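# Put the crayon box into the child's toy box

## Task

Place the box of crayons inside the daughter's toy box, ready for when she returns from preschool, and leave it there without the robot holding it.

## Robot and tools

Robot: two arms, left_arm and right_arm, each with a two-finger parallel gripper and a wrist camera. Base poses in the scene frame: left_arm at (-0.026, +0.274, +0.005) m, quat_wxyz (+1.000, 0, 0, -0.003); right_arm at (+0.013, -0.300, +0.022) m, quat_wxyz (+1.000, 0, 0, +0.009). A two-camera stand sits on the floor behind the arms. A loose object may occasionally get a brief nudge from outside.

Frame: everything is in the scene frame. Its origin is at table-top height, halfway between the nominal bases. +z is up, +x points out over the table, and left_arm is on the +y side. Image left and right do not follow the arm names. A gripper's fingers point along its own +z and separate along its own y. end_effector_position is the spot between the finger pads, roughly 1 cm short of the tips. Reported poses can be a few cm off, more so at long reach.

Row layout, used by every motion tool: one flat list of 16 numbers covering both arms. The first 8 are left_arm: x, y, z in metres, then qw, qx, qy, qz (w first), then opening. The last 8 are the same for right_arm. Position and quaternion are absolute targets (poses) in the scene frame. Opening runs from -1 (closed) to +1 (fully open, 0.094 m) and is a level, not a change. Always send both arms. To keep an arm still, resend its pose from the last result before it stopped, plus the opening it should keep. To keep an orientation, repeat the same target quaternion; do not copy a drifted measured one. Writing 0 as an opening commands half-closed.

execute_actions(actions, cameras): actions is a list of actions. Each action is up to 15 rows, one per 1/30 s step, and a short action holds its last row. If any target is more than 0.6 m from that gripper's current position along any of its axes, that action is refused for both arms. A malformed call, or a first action that fails this check, is refused entirely. Orientation is clipped each step to within 40 degrees of the measured one, so big turns take several actions. Check "Hand target" in the result and send the rest afterwards. An empty actions list returns camera images and the full state.

move(target, speed, blend, opening_speed, grip_force, blocking, cameras): target is one 16-number row or a list of up to 15 rows, all absolute poses, with no 0.6 m limit. Each gripper goes in a straight line; the path does not avoid obstacles or the other arm. speed is in m/s, 0.002 to 2.9, default 0.25. Turning speed is capped at twice that in rad/s. You can give one speed, or one per target. blend, in m, rounds corners between listed targets; 0 stops at each one. opening_speed is the opening change per second on the -1..1 scale, 0.2 or more. Use it to close gently. grip_force is newtons per finger pad, 10 to 50, one value or one per arm. It stays in effect until changed, and lower values close slowly. The whole move is capped at 10 s. blocking=false returns after about 0.5 s while the motion continues, and a new move replaces the running one. The result adds a "move:" line: done, off_target, moving, held or fault, plus limits such as paced or held. done means at rest within 10 mm and 2 degrees. Neither done nor off_target tells you whether anything is being touched. Keep paths away from each arm's own base; passing near it can flip the shoulder.

wait(seconds 0-10): lets time pass with commands held. stop(): brakes the running move. zoom_image(camera, region [x0,y0,x1,y1] px, at most 504x504): gives a closer view of the latest image from cam_high, cam_low, cam_left_wrist or cam_right_wrist. read_manual: licence text only. finished_scene: ends the scene and cannot be undone. Release the box first and leave it at rest inside the toy box.

Results: end_effector_position and quat, Hand target, Tool commands, joint positions, torques and velocities ("within noise" when still), grip_measured and grip_effort_nm. grip_measured uses the opening scale. It reads up to about 2.5 mm wide when empty, and roughly 3 mm narrower than a hard object under full squeeze. Since it tracks the command down to the force limit, it does not reveal contact. grip_effort_nm is motor effort (negative means closing) and is not the force at the pads. To release, command an opening well above grip_measured. Resting a few cm off a commanded pose is normal from friction and gravity.

Cautions: nothing may fall off the table or be left off it. Avoid drops, releasing moving objects, slamming, and hard pushes on fixed or heavy things. Never let the grippers, wrist cameras or fingers hit or clamp each other, because that can end the scene. Avoid straining the camera cables. Motors heat up when holding loads, stretching out or pushing into unreachable poses. MOTOR HOT appears at 75 °C, a fault that folds the arm comes at 90 °C, and at 100 °C the arm drops. Move smoothly and avoid needless stops.

Each tool is called after ">>>" as name(argument=value, ...) on one line, values as JSON.

## Session

>>> execute_actions(actions=[])

Scene clock: 0.00 s.
left_arm: end_effector_position=(+0.3561, +0.2716, +0.1524) grip_measured=+1.000 grip_effort_nm=n/a end_effector_quat_wxyz=(+0.683, -0.012, +0.730, -0.018) | right_arm: end_effector_position=(+0.4050, -0.3227, +0.1762) grip_measured=+1.000 grip_effort_nm=n/a end_effector_quat_wxyz=(+0.688, +0.064, +0.723, -0.031)
Joint positions: left_arm=[-0.001 1.514 0.229 1.22 0.003 -0.043 0.094] | right_arm=[-0.017 1.534 0.277 1.203 0.133 0.05 0.094]
Joint velocities: within noise
Joint torques (N m): no reading
Heat: left arm: 38 °C; right arm: 37 °C.
Hand target: left_arm +0.3568, +0.2716, +0.1538; +0.684, -0.012, +0.729, -0.018 | right_arm +0.4057, -0.3227, +0.1773; +0.688, +0.064, +0.723, -0.031
Tool commands: left_gripper/opening=+1.0 right_gripper/opening=+1.0

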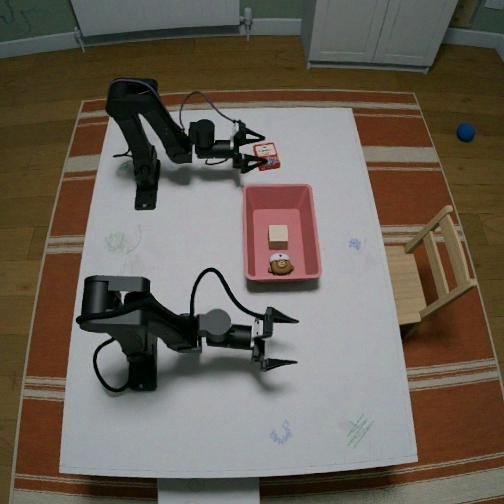

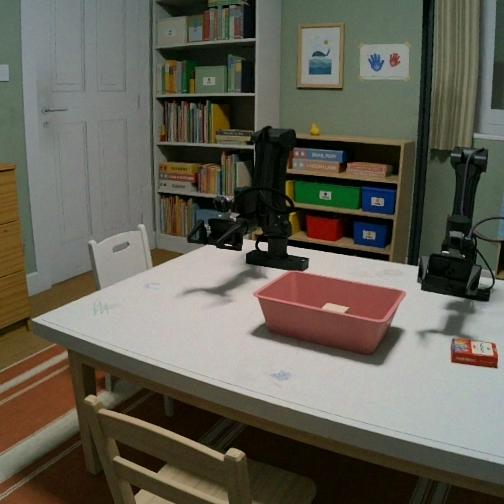

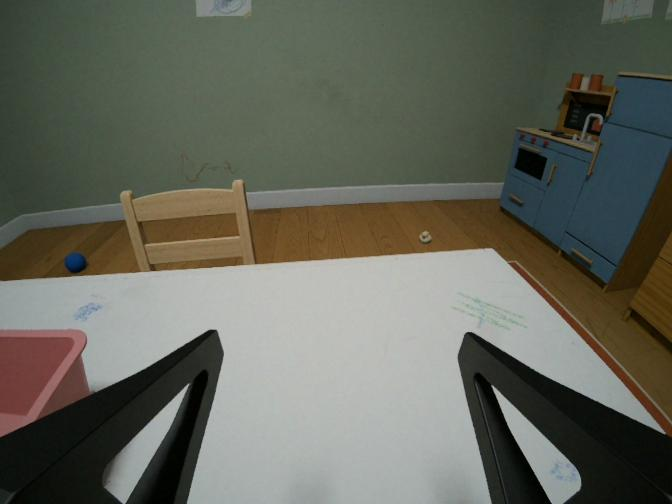

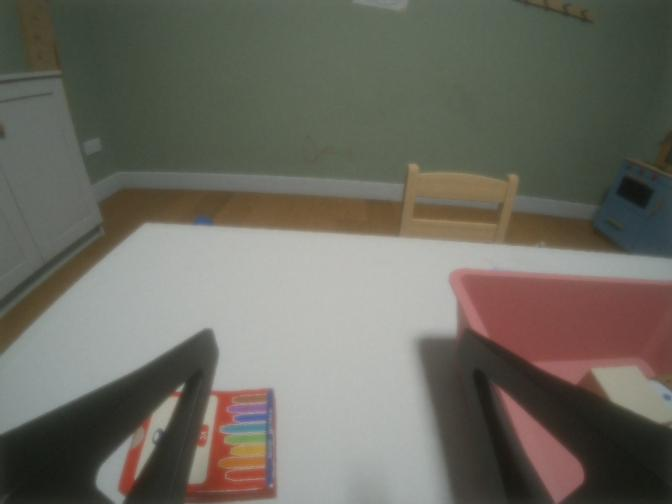

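>>> move(target=[0.36,0.2716,0.23,0.683,-0.012,0.730,-0.018,1,0.4057,-0.3227,0.1773,0.688,0.064,0.723,-0.031,1], cameras=["all"])

>>> zoom_image(camera="cam_high", region=[200, 100, 350, 300])

Scene clock: 6.43 s.
left_arm: end_effector_position=(+0.3561, +0.2716, +0.2156) grip_measured=+1.000 grip_effort_nm=0.00 end_effector_quat_wxyz=(+0.674, -0.012, +0.738, -0.018) | right_arm: end_effector_position=(+0.4050, -0.3227, +0.1762) grip_measured=+1.000 grip_effort_nm=0.02 end_effector_quat_wxyz=(+0.688, +0.064, +0.723, -0.031)
Joint positions: left_arm=[-0.001 1.158 0.391 0.676 0.003 -0.043 0.094] | right_arm=[-0.017 1.534 0.277 1.203 0.133 0.05 0.094]
Joint torques (N m): left_arm=[-0.01 -4.07 8.53 1.7 0.03 0.01] | right_arm=[0.03 -3.97 4.93 2.14 0.04 0.02]
Heat: left arm: 39 °C; right arm: 37 °C.
Hand target: left_arm +0.3595, +0.2716, +0.2300; +0.683, -0.012, +0.730, -0.018 | right_arm +0.4057, -0.3227, +0.1772; +0.688, +0.064, +0.723, -0.031
Off the commanded pose: left_arm 0.015 m, 1 deg | right_arm 0.001 m, 0 deg.
move: off_target (left_arm)

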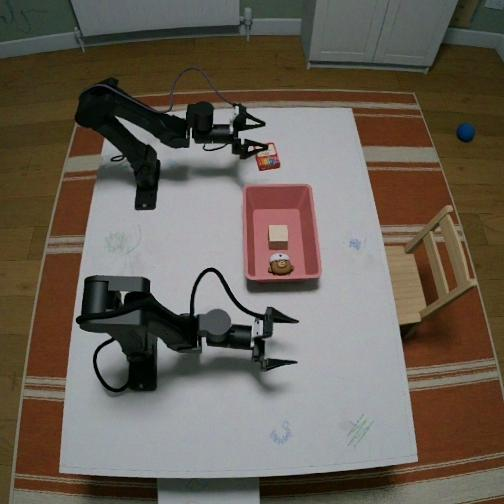

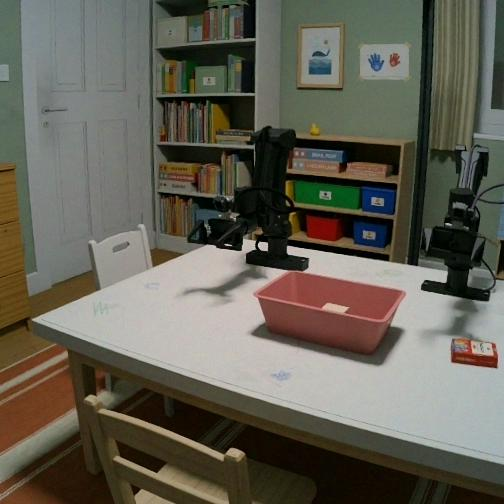

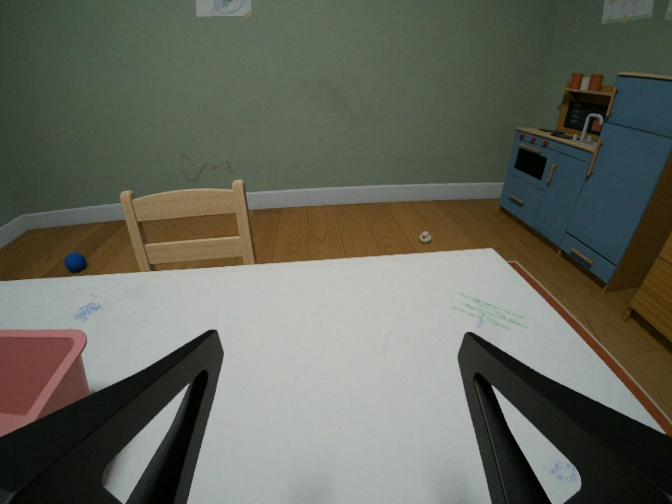

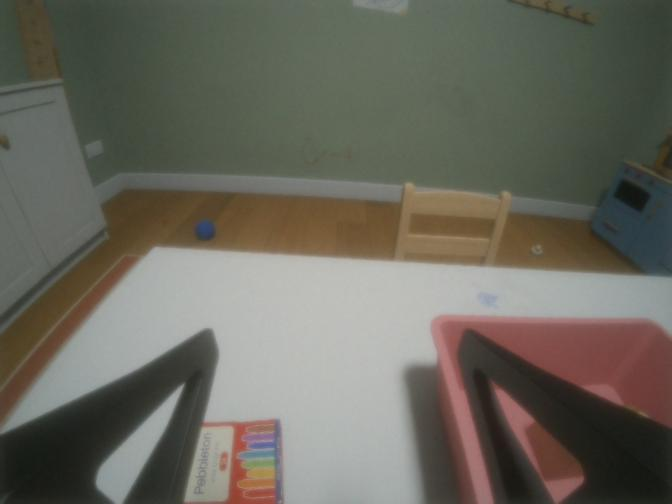

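Scaled by 2.520 from the camera's 504x504 image, which has a finer 720x720 frame.

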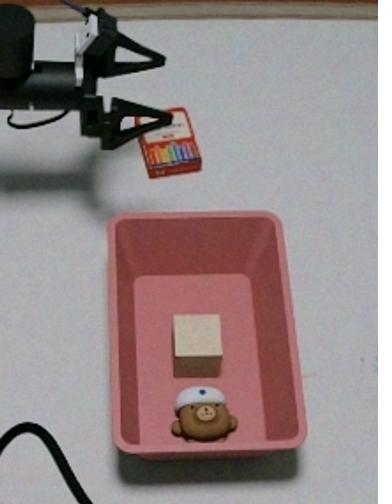

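>>> move(target=[0.36,0.35,0.22,0,-0.707,0.707,0,1,0.4057,-0.3227,0.1773,0.688,0.064,0.723,-0.031,1], speed=0.5, cameras=["all"])

Scene clock: 15.90 s.
left_arm: end_effector_position=(+0.3589, +0.3483, +0.2190) grip_measured=+1.000 grip_effort_nm=-0.01 end_effector_quat_wxyz=(-0.074, +0.701, -0.707, +0.051) | right_arm: end_effector_position=(+0.4050, -0.3227, +0.1762) grip_measured=+1.000 grip_effort_nm=0.02 end_effector_quat_wxyz=(+0.688, +0.064, +0.723, -0.031)
Joint positions: left_arm=[0.195 1.933 2.08 -1.538 0.002 -1.373 0.094] | right_arm=[-0.017 1.534 0.277 1.203 0.133 0.05 0.094]
Joint torques (N m): left_arm=[0.27 -8.05 7.39 0.4 -0.01 -0.05] | right_arm=[0.02 -3.96 4.94 2.14 0.04 0.02]
Heat: left arm: 42 °C; right arm: 38 °C.
Hand target: left_arm +0.3598, +0.3500, +0.2195; -0.071, +0.704, -0.705, +0.048 | right_arm +0.4057, -0.3227, +0.1772; +0.688, +0.064, +0.723, -0.031
Off the commanded pose: left_arm 0.002 m, 10 deg | right_arm 0.001 m, 0 deg.
joint sent to its limit (left arm) — joint 4 (wrist pitch), lower limit. The joint targets are off in orientation, not in position.
move: off_target (left_arm)

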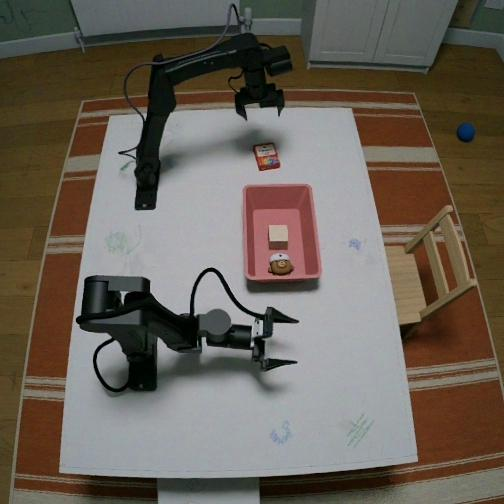

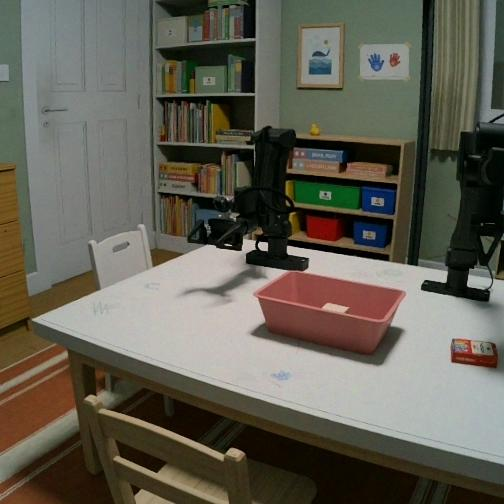

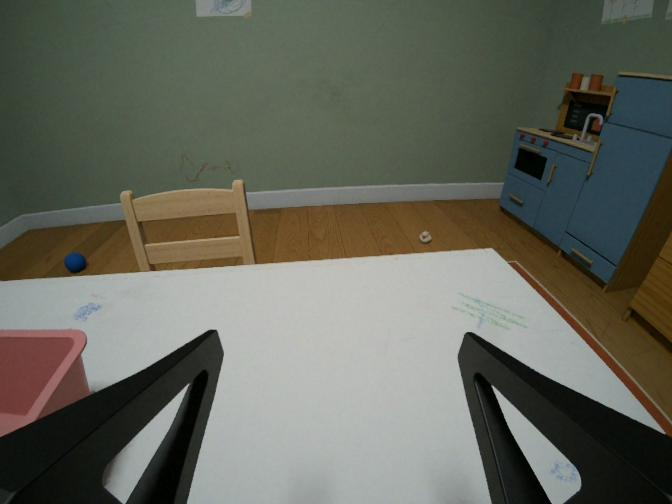

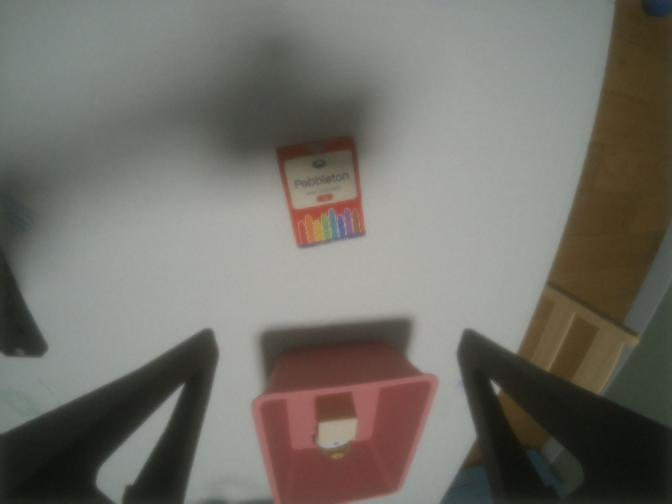

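>>> move(target=[0.381,0.36,0.105,0,-0.749,0.663,0,1,0.4057,-0.3227,0.1773,0.688,0.064,0.723,-0.031,1], cameras=["cam_right_wrist","cam_low"])

Scene clock: 23.57 s.
left_arm: end_effector_position=(+0.3810, +0.3577, +0.1104) grip_measured=+1.000 grip_effort_nm=-0.01 end_effector_quat_wxyz=(-0.002, +0.745, -0.667, +0.004) | right_arm: end_effector_position=(+0.4050, -0.3227, +0.1762) grip_measured=+1.000 grip_effort_nm=0.02 end_effector_quat_wxyz=(+0.688, +0.064, +0.723, -0.031)
Joint positions: left_arm=[0.208 2.138 1.958 -1.383 0.003 -1.479 0.094] | right_arm=[-0.017 1.534 0.277 1.203 0.133 0.05 0.094]
Joint torques (N m): left_arm=[0.34 -10.88 4.7 0.38 -0.02 -0.06] | right_arm=[0.03 -3.97 4.93 2.14 0.04 0.03]
Heat: left arm: 43 °C; right arm: 39 °C.
Hand target: left_arm +0.3809, +0.3600, +0.1050; +0.000, +0.749, -0.663, +0.000 | right_arm +0.4057, -0.3227, +0.1772; +0.688, +0.064, +0.723, -0.031
Off the commanded pose: left_arm 0.006 m, 1 deg | right_arm 0.001 m, 0 deg.
move: done
Images, in order (width x height): cam_low 504x504, cam_right_wrist 672x504.

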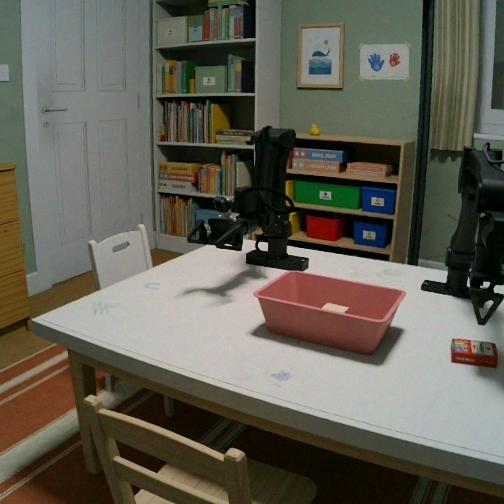

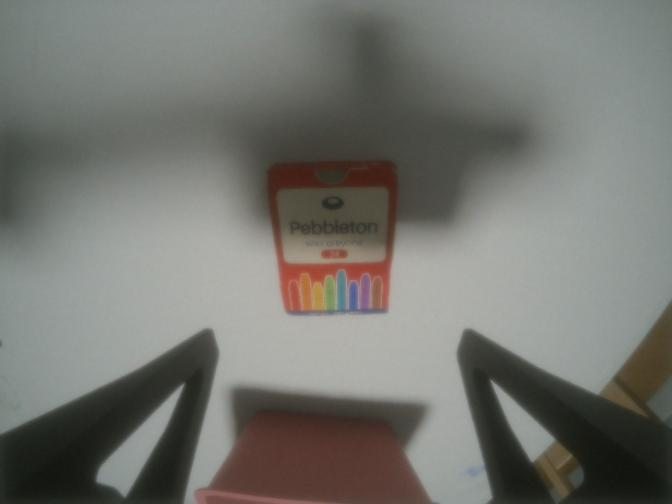

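>>> move(target=[[0.382,0.363,0.04,0,-0.749,0.663,0,1,0.4057,-0.3227,0.1773,0.688,0.064,0.723,-0.031,1],[0.382,0.363,0.014,0,-0.749,0.663,0,1,0.4057,-0.3227,0.1773,0.688,0.064,0.723,-0.031,1]], speed=[0.15,0.06], blend=[0.01,0], cameras=["cam_right_wrist","cam_low"])

>>> zoom_image(camera="cam_low", region=[400, 260, 504, 400])

Scene clock: 27.40 s.
left_arm: end_effector_position=(+0.3875, +0.3613, +0.0276) grip_measured=+1.000 grip_effort_nm=-0.01 end_effector_quat_wxyz=(-0.011, +0.747, -0.664, +0.011) | right_arm: end_effector_position=(+0.4050, -0.3227, +0.1762) grip_measured=+1.000 grip_effort_nm=0.02 end_effector_quat_wxyz=(+0.688, +0.064, +0.723, -0.031)
Joint positions: left_arm=[0.213 2.178 1.689 -1.052 0.004 -1.48 0.094] | right_arm=[-0.017 1.534 0.277 1.203 0.133 0.05 0.094]
Joint torques (N m): left_arm=[0.46 -9.94 3.86 0.41 -0.01 0.02] | right_arm=[0.05 -3.95 4.93 2.13 0.04 0.02]
Heat: left arm: 42 °C; right arm: 39 °C.
Hand target: left_arm +0.3818, +0.3629, +0.0144; +0.000, +0.749, -0.663, +0.000 | right_arm +0.4057, -0.3227, +0.1772; +0.688, +0.064, +0.723, -0.031
Off the commanded pose: left_arm 0.015 m, 2 deg | right_arm 0.001 m, 0 deg.
move: off_target (left_arm)
Images, in order (width x height): cam_low 504x504, cam_right_wrist 672x504.

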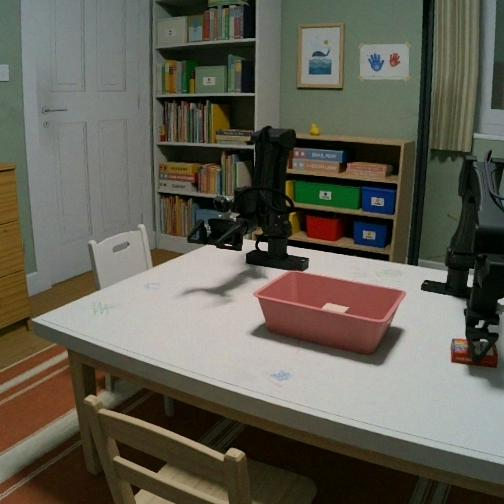

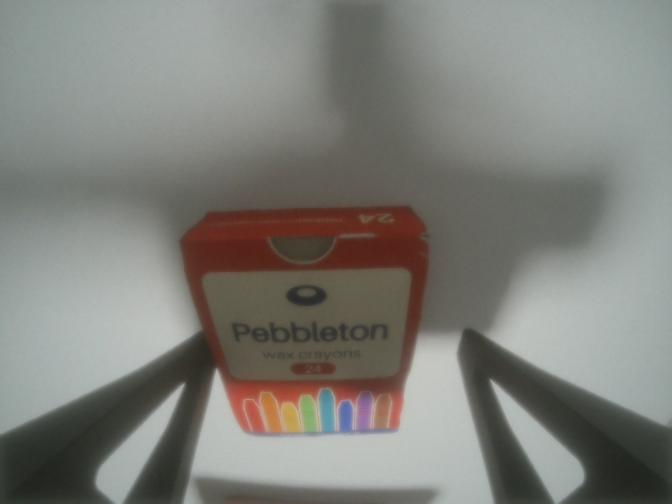

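Scaled by 3.600 from the camera's 504x504 image, which has a finer 720x720 frame.

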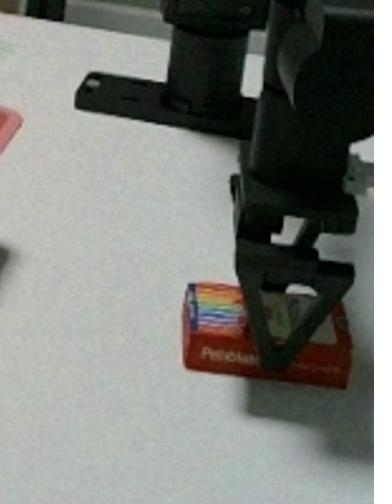

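>>> move(target=[[0.376,0.363,0.05,0,-0.749,0.663,0,1,0.4057,-0.3227,0.1773,0.688,0.064,0.723,-0.031,1],[0.374,0.363,0.006,0,-0.749,0.663,0,1,0.4057,-0.3227,0.1773,0.688,0.064,0.723,-0.031,1]], speed=[0.1,0.06], cameras=["cam_right_wrist","cam_low"])

>>> zoom_image(camera="cam_low", region=[400, 260, 504, 400])

Scene clock: 32.63 s.
left_arm: end_effector_position=(+0.3787, +0.3611, +0.0122) grip_measured=+1.000 grip_effort_nm=-0.01 end_effector_quat_wxyz=(-0.004, +0.748, -0.663, +0.005) | right_arm: end_effector_position=(+0.4050, -0.3227, +0.1762) grip_measured=+1.000 grip_effort_nm=0.02 end_effector_quat_wxyz=(+0.688, +0.064, +0.723, -0.031)
Joint positions: left_arm=[0.217 2.178 1.625 -1.005 0.004 -1.48 0.094] | right_arm=[-0.017 1.534 0.277 1.203 0.133 0.05 0.094]
Joint torques (N m): left_arm=[0.54 -11.41 3.66 0.4 -0.04 0.05] | right_arm=[0.05 -3.97 4.92 2.14 0.04 0.02]
Heat: left arm: 42 °C; right arm: 39 °C.
Hand target: left_arm +0.3739, +0.3630, +0.0061; +0.000, +0.749, -0.663, +0.000 | right_arm +0.4057, -0.3227, +0.1772; +0.688, +0.064, +0.723, -0.031
Off the commanded pose: left_arm 0.008 m, 1 deg | right_arm 0.001 m, 0 deg.
move: done
Images, in order (width x height): cam_low 504x504, cam_right_wrist 672x504.

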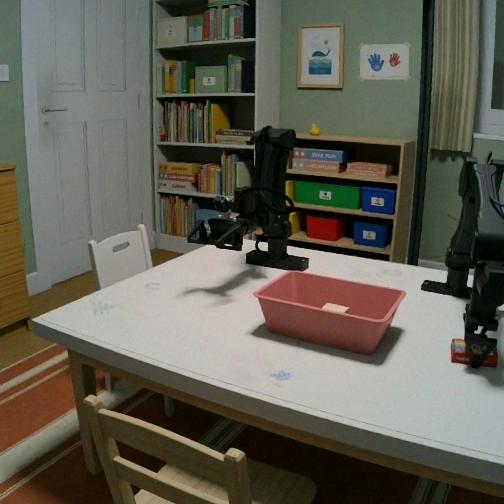

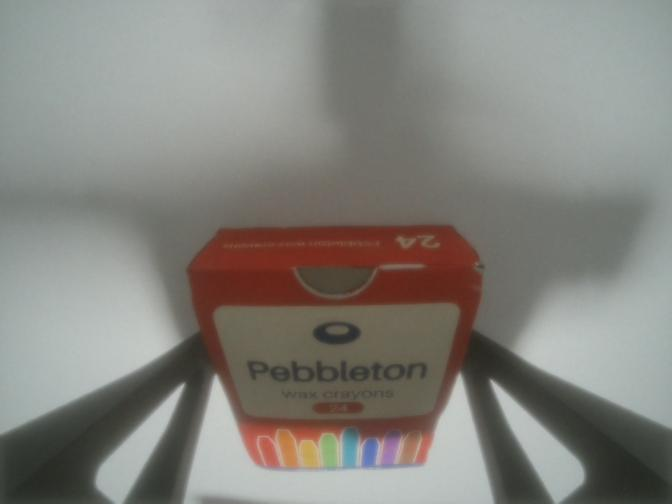

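Scaled by 3.600 from the camera's 504x504 image, which has a finer 720x720 frame.

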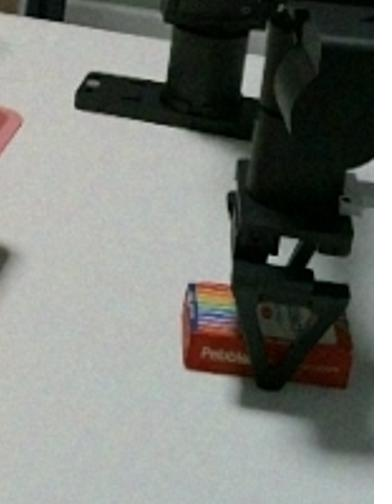

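Straddled nicely. Close gently.

>>> move(target=[0.374,0.363,0.006,0,-0.749,0.663,0,0.44,0.4057,-0.3227,0.1773,0.688,0.064,0.723,-0.031,1], opening_speed=0.4, grip_force=20, cameras=["cam_right_wrist"])

Scene clock: 35.97 s.
left_arm: end_effector_position=(+0.3788, +0.3611, +0.0122) grip_measured=+0.548 grip_effort_nm=-0.46 end_effector_quat_wxyz=(-0.004, +0.748, -0.663, +0.006) | right_arm: end_effector_position=(+0.4050, -0.3227, +0.1762) grip_measured=+1.000 grip_effort_nm=0.02 end_effector_quat_wxyz=(+0.688, +0.064, +0.723, -0.031)
Joint positions: left_arm=[0.217 2.178 1.625 -1.005 0.004 -1.48 0.073] | right_arm=[-0.017 1.534 0.277 1.203 0.133 0.05 0.094]
Joint torques (N m): left_arm=[0.53 -11.4 3.7 0.39 -0.01 0.05] | right_arm=[0.03 -3.96 4.92 2.14 0.04 0.02]
Heat: left arm: 42 °C; right arm: 39 °C.
Hand target: left_arm +0.3739, +0.3629, +0.0061; +0.000, +0.749, -0.663, +0.000 | right_arm +0.4057, -0.3227, +0.1772; +0.688, +0.064, +0.723, -0.031
Off the commanded pose: left_arm 0.008 m, 1 deg | right_arm 0.001 m, 0 deg.
grip_force (N): 20, 20
move: done
Images, in order (width x height): cam_right_wrist 672x504.

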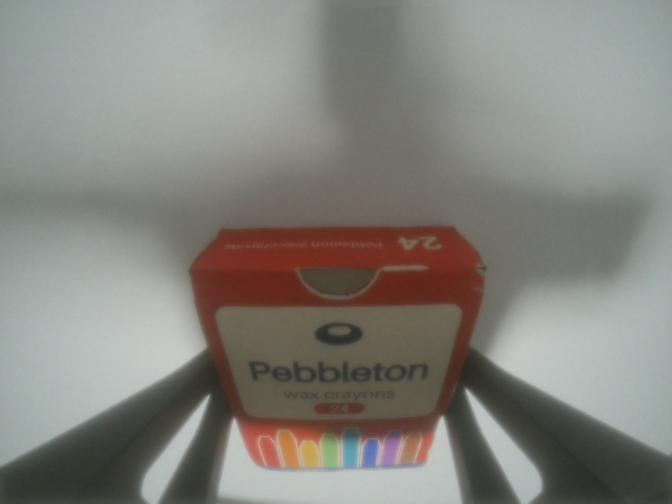

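>>> move(target=[[0.376,0.363,0.10,0,-0.749,0.663,0,0.44,0.4057,-0.3227,0.1773,0.688,0.064,0.723,-0.031,1],[0.42,0.25,0.2,0,-0.1,0.995,0,0.44,0.4057,-0.3227,0.1773,0.688,0.064,0.723,-0.031,1]], speed=[0.15,0.35], blend=[0.03,0], cameras=["all"])

>>> zoom_image(camera="cam_high", region=[200, 100, 350, 300])

Scene clock: 44.47 s.
left_arm: end_effector_position=(+0.4179, +0.2505, +0.1868) grip_measured=+0.548 grip_effort_nm=-0.48 end_effector_quat_wxyz=(+0.080, -0.104, +0.991, -0.015) | right_arm: end_effector_position=(+0.4050, -0.3227, +0.1762) grip_measured=+1.000 grip_effort_nm=0.02 end_effector_quat_wxyz=(+0.688, +0.064, +0.723, -0.031)
Joint positions: left_arm=[-0.048 2.173 2.312 -1.547 0.004 -0.263 0.073] | right_arm=[-0.017 1.534 0.277 1.203 0.133 0.05 0.094]
Joint torques (N m): left_arm=[-0.27 -12.51 7.73 0.45 -0.02 0.11] | right_arm=[0.03 -3.96 4.93 2.14 0.04 0.03]
Heat: left arm: 42 °C; right arm: 40 °C.
Hand target: left_arm +0.4194, +0.2501, +0.1995; +0.095, -0.100, +0.990, -0.015 | right_arm +0.4057, -0.3227, +0.1772; +0.688, +0.064, +0.723, -0.031
Off the commanded pose: left_arm 0.013 m, 9 deg | right_arm 0.001 m, 0 deg.
joint sent to its limit (left arm) — joint 4 (wrist pitch), lower limit. The joint targets are off in orientation, not in position.
grip_force (N): 20, 20
move: off_target (left_arm)

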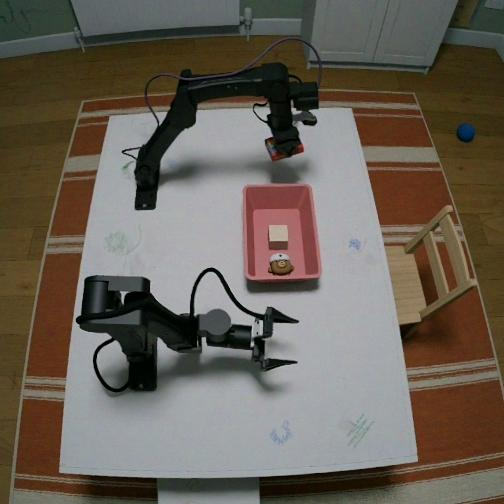

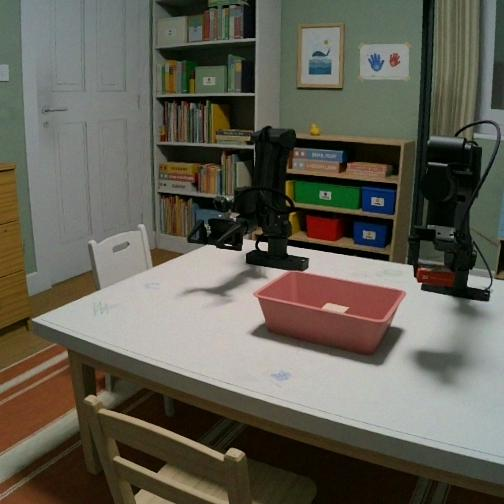

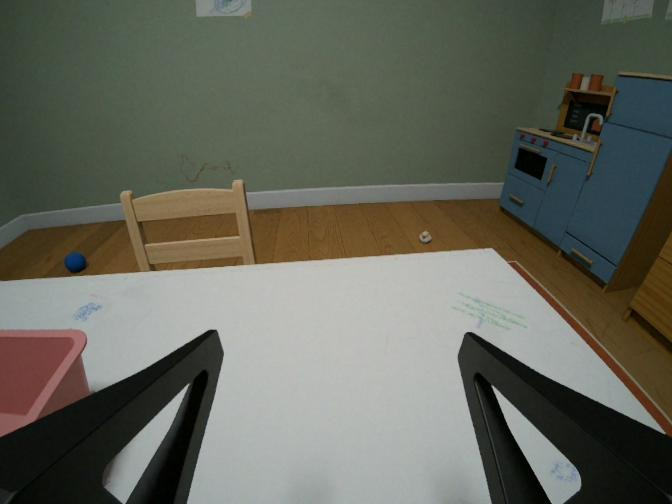

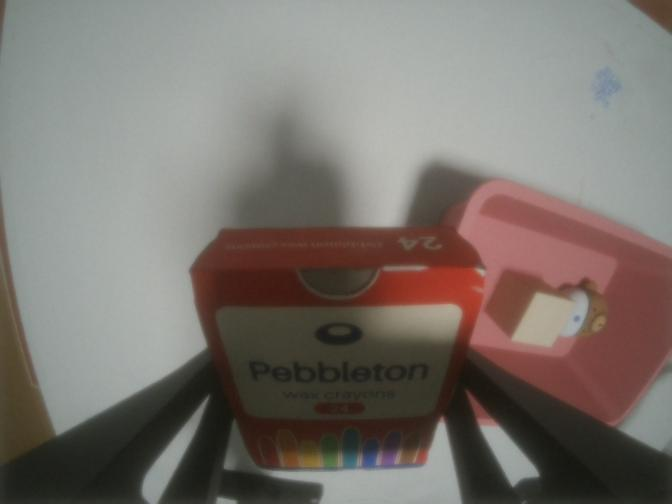

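Scaled by 2.520 from the camera's 504x504 image, which has a finer 720x720 frame.

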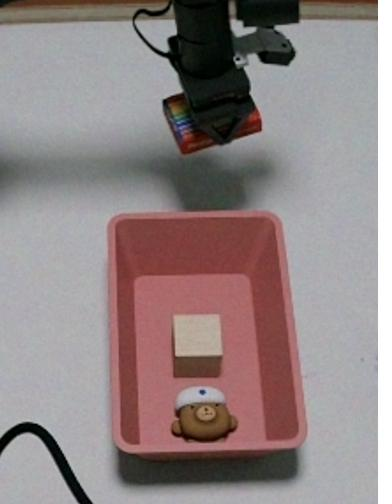

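>>> move(target=[[0.40,0.25,0.2,0,0.383,0.924,0,0.44,0.4057,-0.3227,0.1773,0.688,0.064,0.723,-0.031,1],[0.392,0.115,0.19,0.123,0.696,0.696,-0.123,0.44,0.4057,-0.3227,0.1773,0.688,0.064,0.723,-0.031,1]], speed=0.4, blend=[0.03,0], cameras=["all"])

>>> zoom_image(camera="cam_high", region=[200, 100, 350, 300])

>>> zoom_image(camera="cam_low", region=[220, 150, 440, 370])

Scene clock: 60.10 s.
left_arm: end_effector_position=(+0.3879, +0.1188, +0.1866) grip_measured=+0.548 grip_effort_nm=-0.47 end_effector_quat_wxyz=(+0.136, +0.690, +0.703, -0.106) | right_arm: end_effector_position=(+0.4050, -0.3227, +0.1762) grip_measured=+1.000 grip_effort_nm=0.02 end_effector_quat_wxyz=(+0.688, +0.064, +0.723, -0.031)
Joint positions: left_arm=[-0.225 2.177 2.283 -1.549 0.324 1.301 0.073] | right_arm=[-0.017 1.534 0.277 1.203 0.133 0.05 0.094]
Joint torques (N m): left_arm=[0.08 -10.24 7.97 0.42 0.31 0.09] | right_arm=[0.03 -3.95 4.94 2.14 0.04 0.03]
Heat: left arm: 43 °C; right arm: 40 °C.
Hand target: left_arm +0.3916, +0.1150, +0.1898; +0.145, +0.692, +0.698, -0.111 | right_arm +0.4057, -0.3227, +0.1772; +0.688, +0.064, +0.723, -0.031
Off the commanded pose: left_arm 0.007 m, 3 deg | right_arm 0.001 m, 0 deg.
joint sent to its limit (left arm) — joint 4 (wrist pitch), lower limit. The joint targets are off in orientation, not in position.
grip_force (N): 20, 20
move: off_target (left_arm)

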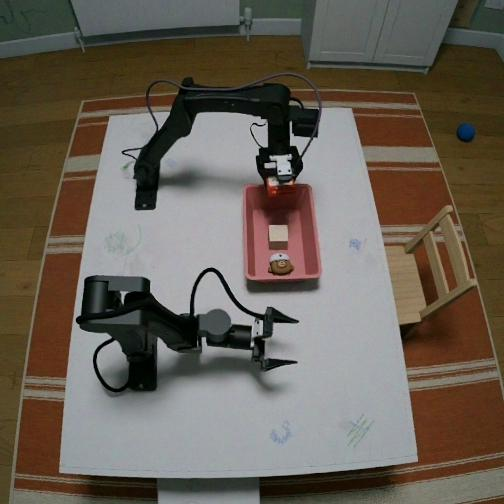

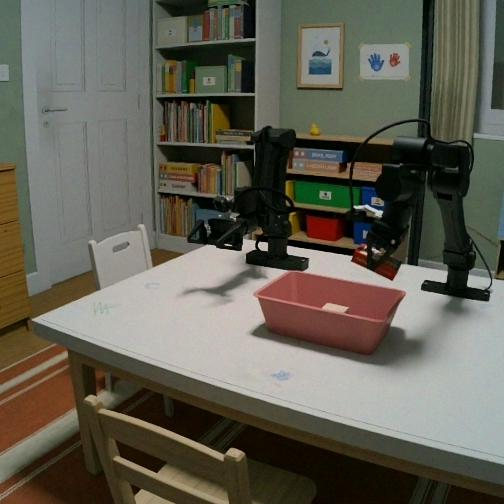

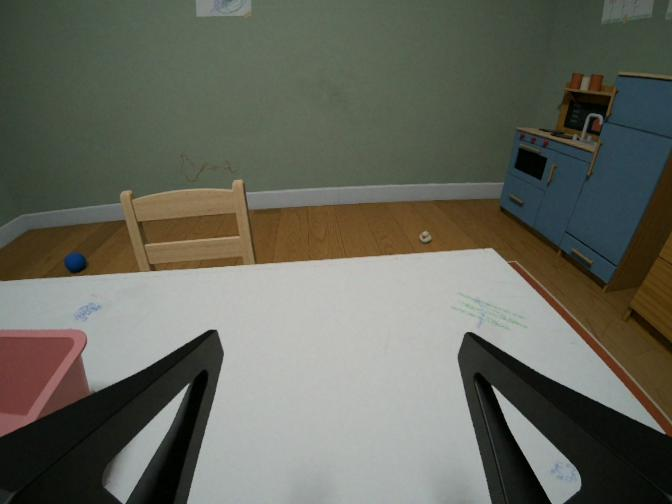

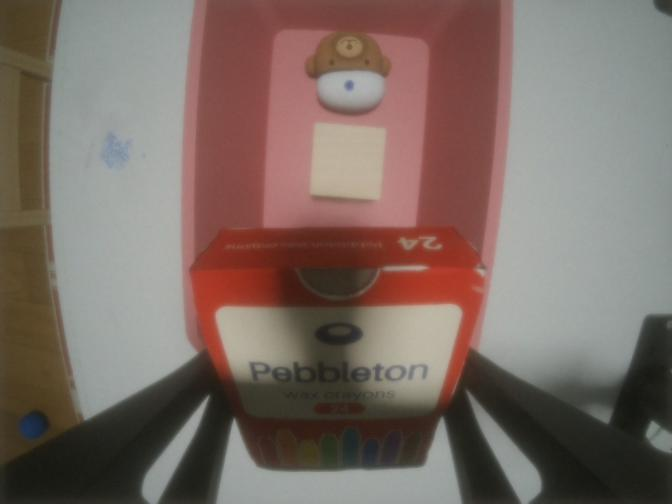

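Scaled by 2.520 from the camera's 504x504 image, which has a finer 720x720 frame.

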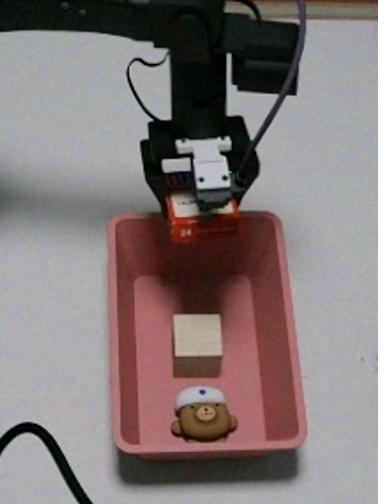

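Scaled by 2.291 from the camera's 504x504 image, which has a finer 720x720 frame.

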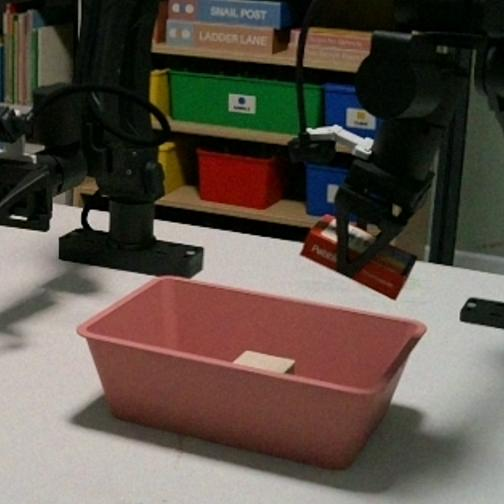

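>>> move(target=[[0.385,0.088,0.17,0.123,0.696,0.696,-0.123,0.44,0.4057,-0.3227,0.1773,0.688,0.064,0.723,-0.031,1],[0.383,0.088,0.075,0.123,0.696,0.696,-0.123,0.44,0.4057,-0.3227,0.1773,0.688,0.064,0.723,-0.031,1]], speed=[0.2,0.12], blend=[0.01,0], cameras=["all"])

>>> zoom_image(camera="cam_high", region=[200, 100, 350, 300])

>>> zoom_image(camera="cam_low", region=[220, 150, 440, 370])

Scene clock: 66.40 s.
left_arm: end_effector_position=(+0.3831, +0.0883, +0.0710) grip_measured=+0.548 grip_effort_nm=-0.48 end_effector_quat_wxyz=(+0.114, +0.698, +0.696, -0.122) | right_arm: end_effector_position=(+0.4050, -0.3227, +0.1762) grip_measured=+1.000 grip_effort_nm=0.02 end_effector_quat_wxyz=(+0.688, +0.064, +0.723, -0.031)
Joint positions: left_arm=[-0.295 2.189 1.841 -1.132 0.323 1.258 0.073] | right_arm=[-0.017 1.534 0.277 1.203 0.133 0.05 0.094]
Joint torques (N m): left_arm=[0.29 -13.83 4.1 0.56 0.24 -0.01] | right_arm=[0.02 -3.96 4.94 2.13 0.04 0.02]
Heat: left arm: 43 °C; right arm: 40 °C.
Hand target: left_arm +0.3830, +0.0880, +0.0750; +0.123, +0.696, +0.696, -0.123 | right_arm +0.4057, -0.3227, +0.1772; +0.688, +0.064, +0.723, -0.031
Off the commanded pose: left_arm 0.004 m, 1 deg | right_arm 0.001 m, 0 deg.
grip_force (N): 20, 20
move: done

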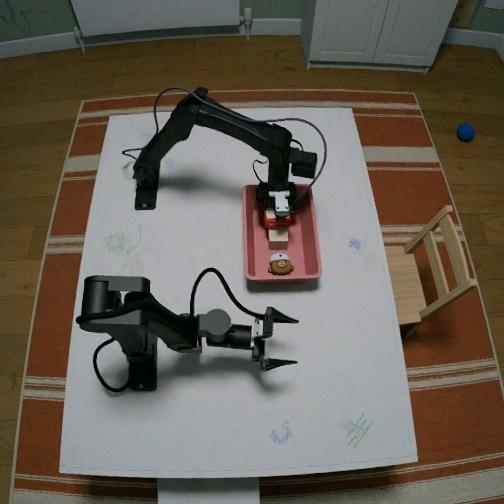

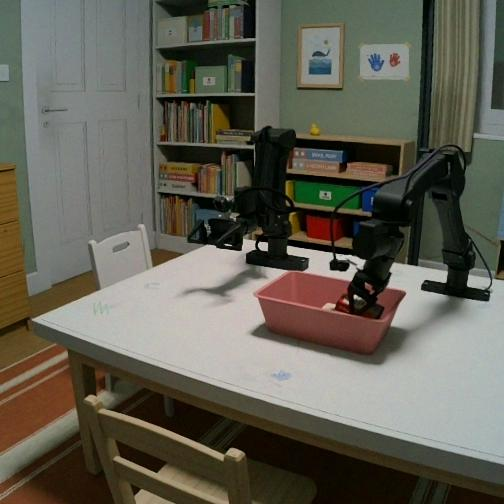

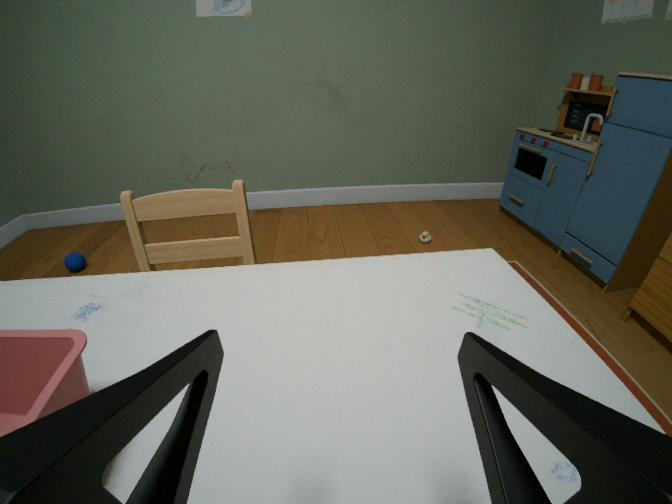

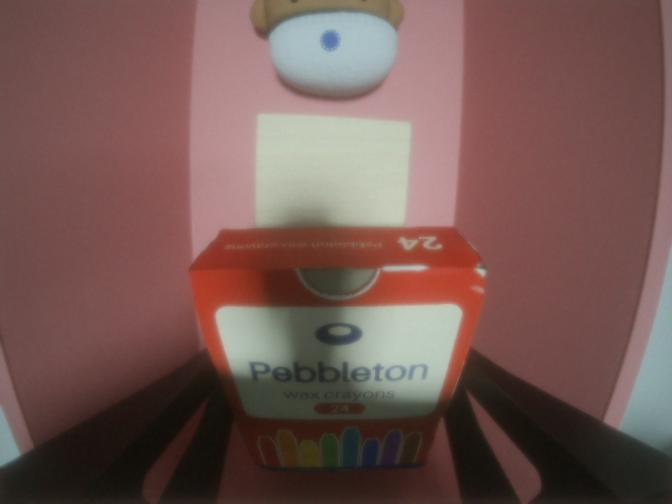

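Scaled by 2.520 from the camera's 504x504 image, which has a finer 720x720 frame.

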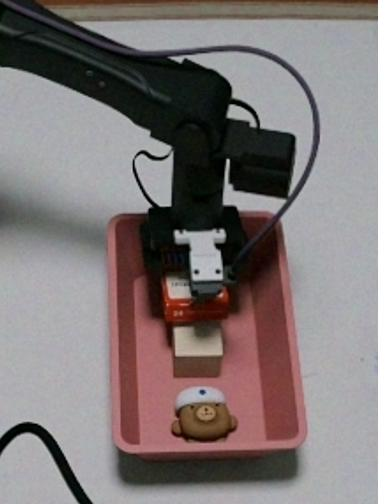

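Scaled by 2.291 from the camera's 504x504 image, which has a finer 720x720 frame.

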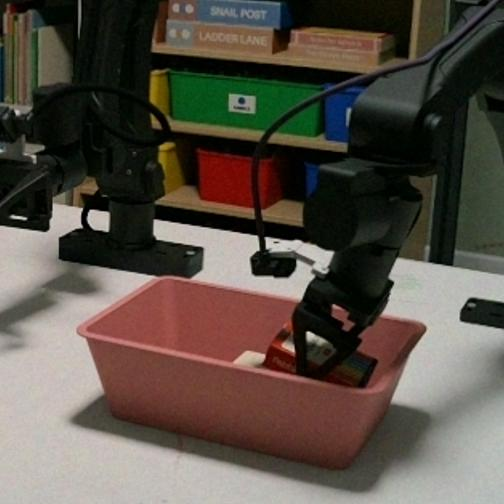

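>>> move(target=[0.383,0.090,0.052,0.123,0.696,0.696,-0.123,0.44,0.4057,-0.3227,0.1773,0.688,0.064,0.723,-0.031,1], speed=0.05, cameras=["cam_right_wrist","cam_low"])

>>> zoom_image(camera="cam_low", region=[220, 150, 440, 370])

Scene clock: 70.23 s.
left_arm: end_effector_position=(+0.3833, +0.0903, +0.0565) grip_measured=+0.548 grip_effort_nm=-0.47 end_effector_quat_wxyz=(+0.119, +0.695, +0.698, -0.125) | right_arm: end_effector_position=(+0.4050, -0.3227, +0.1762) grip_measured=+1.000 grip_effort_nm=0.02 end_effector_quat_wxyz=(+0.688, +0.064, +0.723, -0.031)
Joint positions: left_arm=[-0.286 2.189 1.78 -1.066 0.335 1.258 0.073] | right_arm=[-0.017 1.534 0.277 1.203 0.133 0.05 0.094]
Joint torques (N m): left_arm=[-0.1 -12.59 3.28 0.77 0.15 0.04] | right_arm=[0.03 -3.96 4.93 2.13 0.03 0.03]
Heat: left arm: 43 °C; right arm: 40 °C.
Hand target: left_arm +0.3830, +0.0901, +0.0520; +0.123, +0.696, +0.696, -0.123 | right_arm +0.4057, -0.3227, +0.1772; +0.688, +0.064, +0.723, -0.031
Off the commanded pose: left_arm 0.005 m, 1 deg | right_arm 0.001 m, 0 deg.
grip_force (N): 20, 20
move: done
Images, in order (width x height): cam_low 504x504, cam_right_wrist 672x504.

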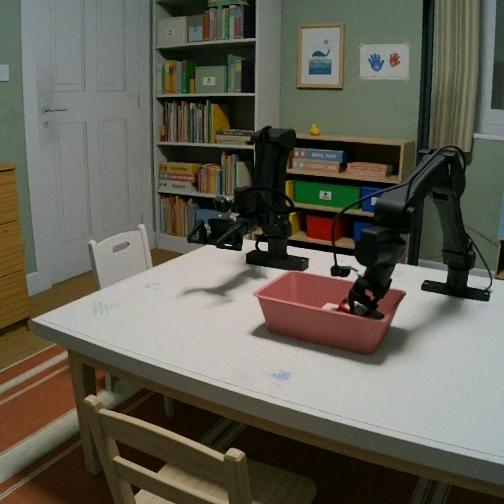

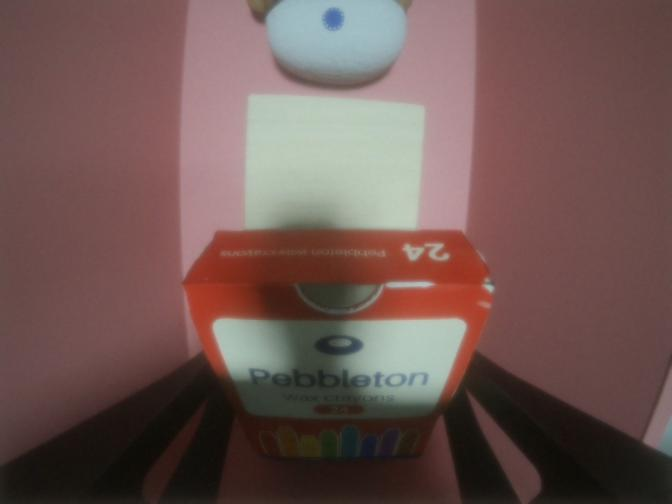

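Scaled by 2.291 from the camera's 504x504 image, which has a finer 720x720 frame.

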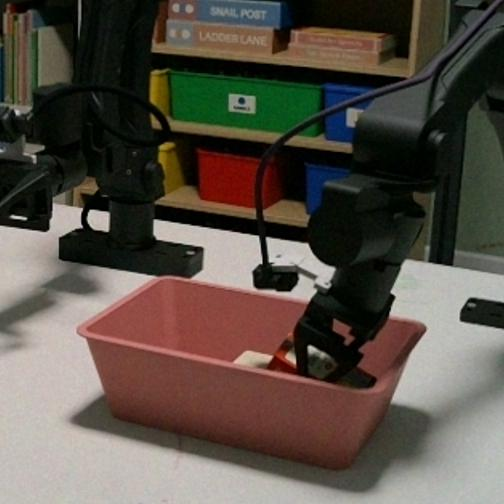

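>>> move(target=[[0.383,0.090,0.052,0.123,0.696,0.696,-0.123,0.8,0.4057,-0.3227,0.1773,0.688,0.064,0.723,-0.031,1],[0.383,0.090,0.053,0.123,0.696,0.696,-0.123,0.8,0.4057,-0.3227,0.1773,0.688,0.064,0.723,-0.031,1],[0.383,0.105,0.10,0.123,0.696,0.696,-0.123,0.8,0.4057,-0.3227,0.1773,0.688,0.064,0.723,-0.031,1],[0.383,0.12,0.19,0.123,0.696,0.696,-0.123,0.8,0.4057,-0.3227,0.1773,0.688,0.064,0.723,-0.031,1]], speed=[0.05,0.05,0.1,0.25], blend=[0,0,0.02,0], opening_speed=0.3, cameras=["all"])

>>> zoom_image(camera="cam_low", region=[220, 150, 440, 370])

Scene clock: 77.83 s.
left_arm: end_effector_position=(+0.3859, +0.1199, +0.1822) grip_measured=+0.798 grip_effort_nm=0.11 end_effector_quat_wxyz=(+0.134, +0.692, +0.701, -0.112) | right_arm: end_effector_position=(+0.4050, -0.3227, +0.1762) grip_measured=+1.000 grip_effort_nm=0.02 end_effector_quat_wxyz=(+0.688, +0.064, +0.723, -0.031)
Joint positions: left_arm=[-0.22 2.172 2.256 -1.541 0.332 1.314 0.084] | right_arm=[-0.017 1.534 0.277 1.203 0.133 0.05 0.094]
Joint torques (N m): left_arm=[0.24 -12.64 5.91 0.32 0.24 0.08] | right_arm=[0.02 -3.96 4.92 2.13 0.03 0.03]
Heat: left arm: 43 °C; right arm: 41 °C.
Hand target: left_arm +0.3828, +0.1199, +0.1896; +0.138, +0.694, +0.698, -0.115 | right_arm +0.4057, -0.3227, +0.1772; +0.688, +0.064, +0.723, -0.031
Off the commanded pose: left_arm 0.008 m, 2 deg | right_arm 0.001 m, 0 deg.
joint sent to its limit (left arm) — joint 4 (wrist pitch), lower limit. The joint targets still meet the commanded pose.
grip_force (N): 20, 20
move: done

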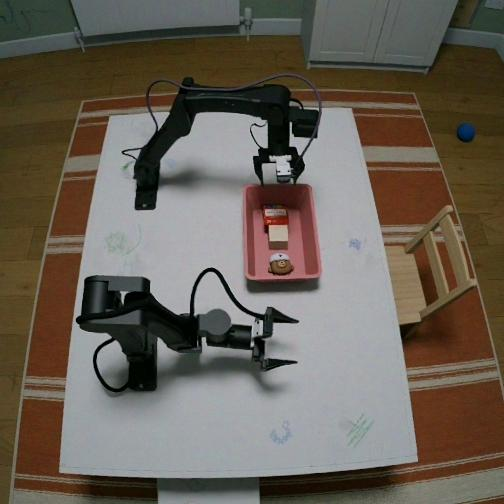

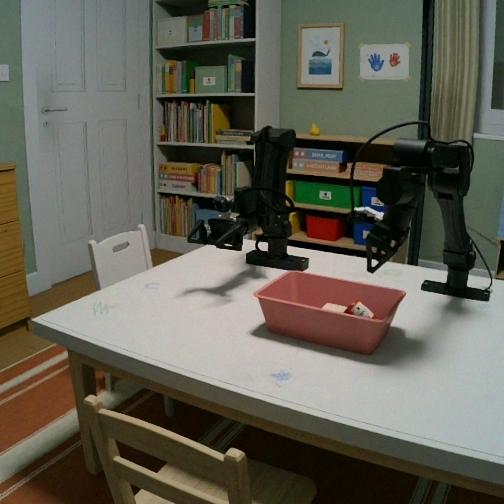

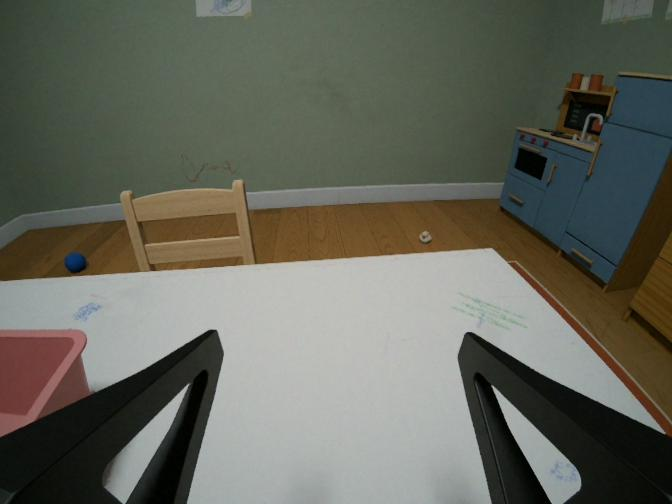

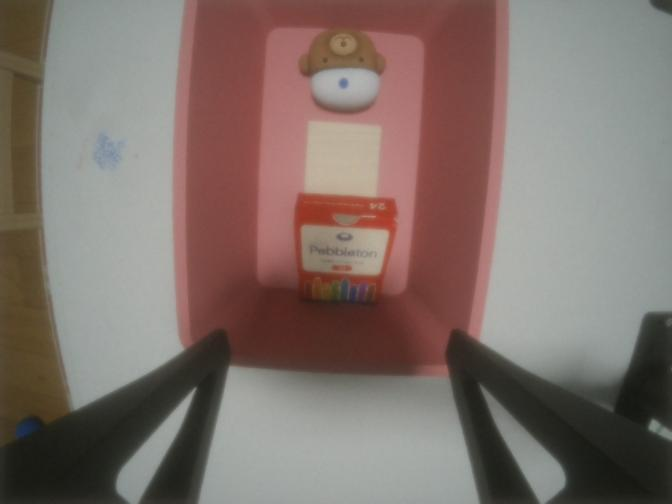

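Scaled by 2.291 from the camera's 504x504 image, which has a finer 720x720 frame.

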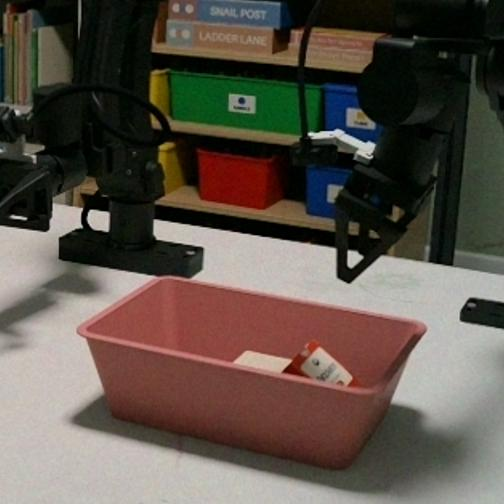

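In the toy box, stable.

>>> finished_scene()

The scene is finished: the task was done.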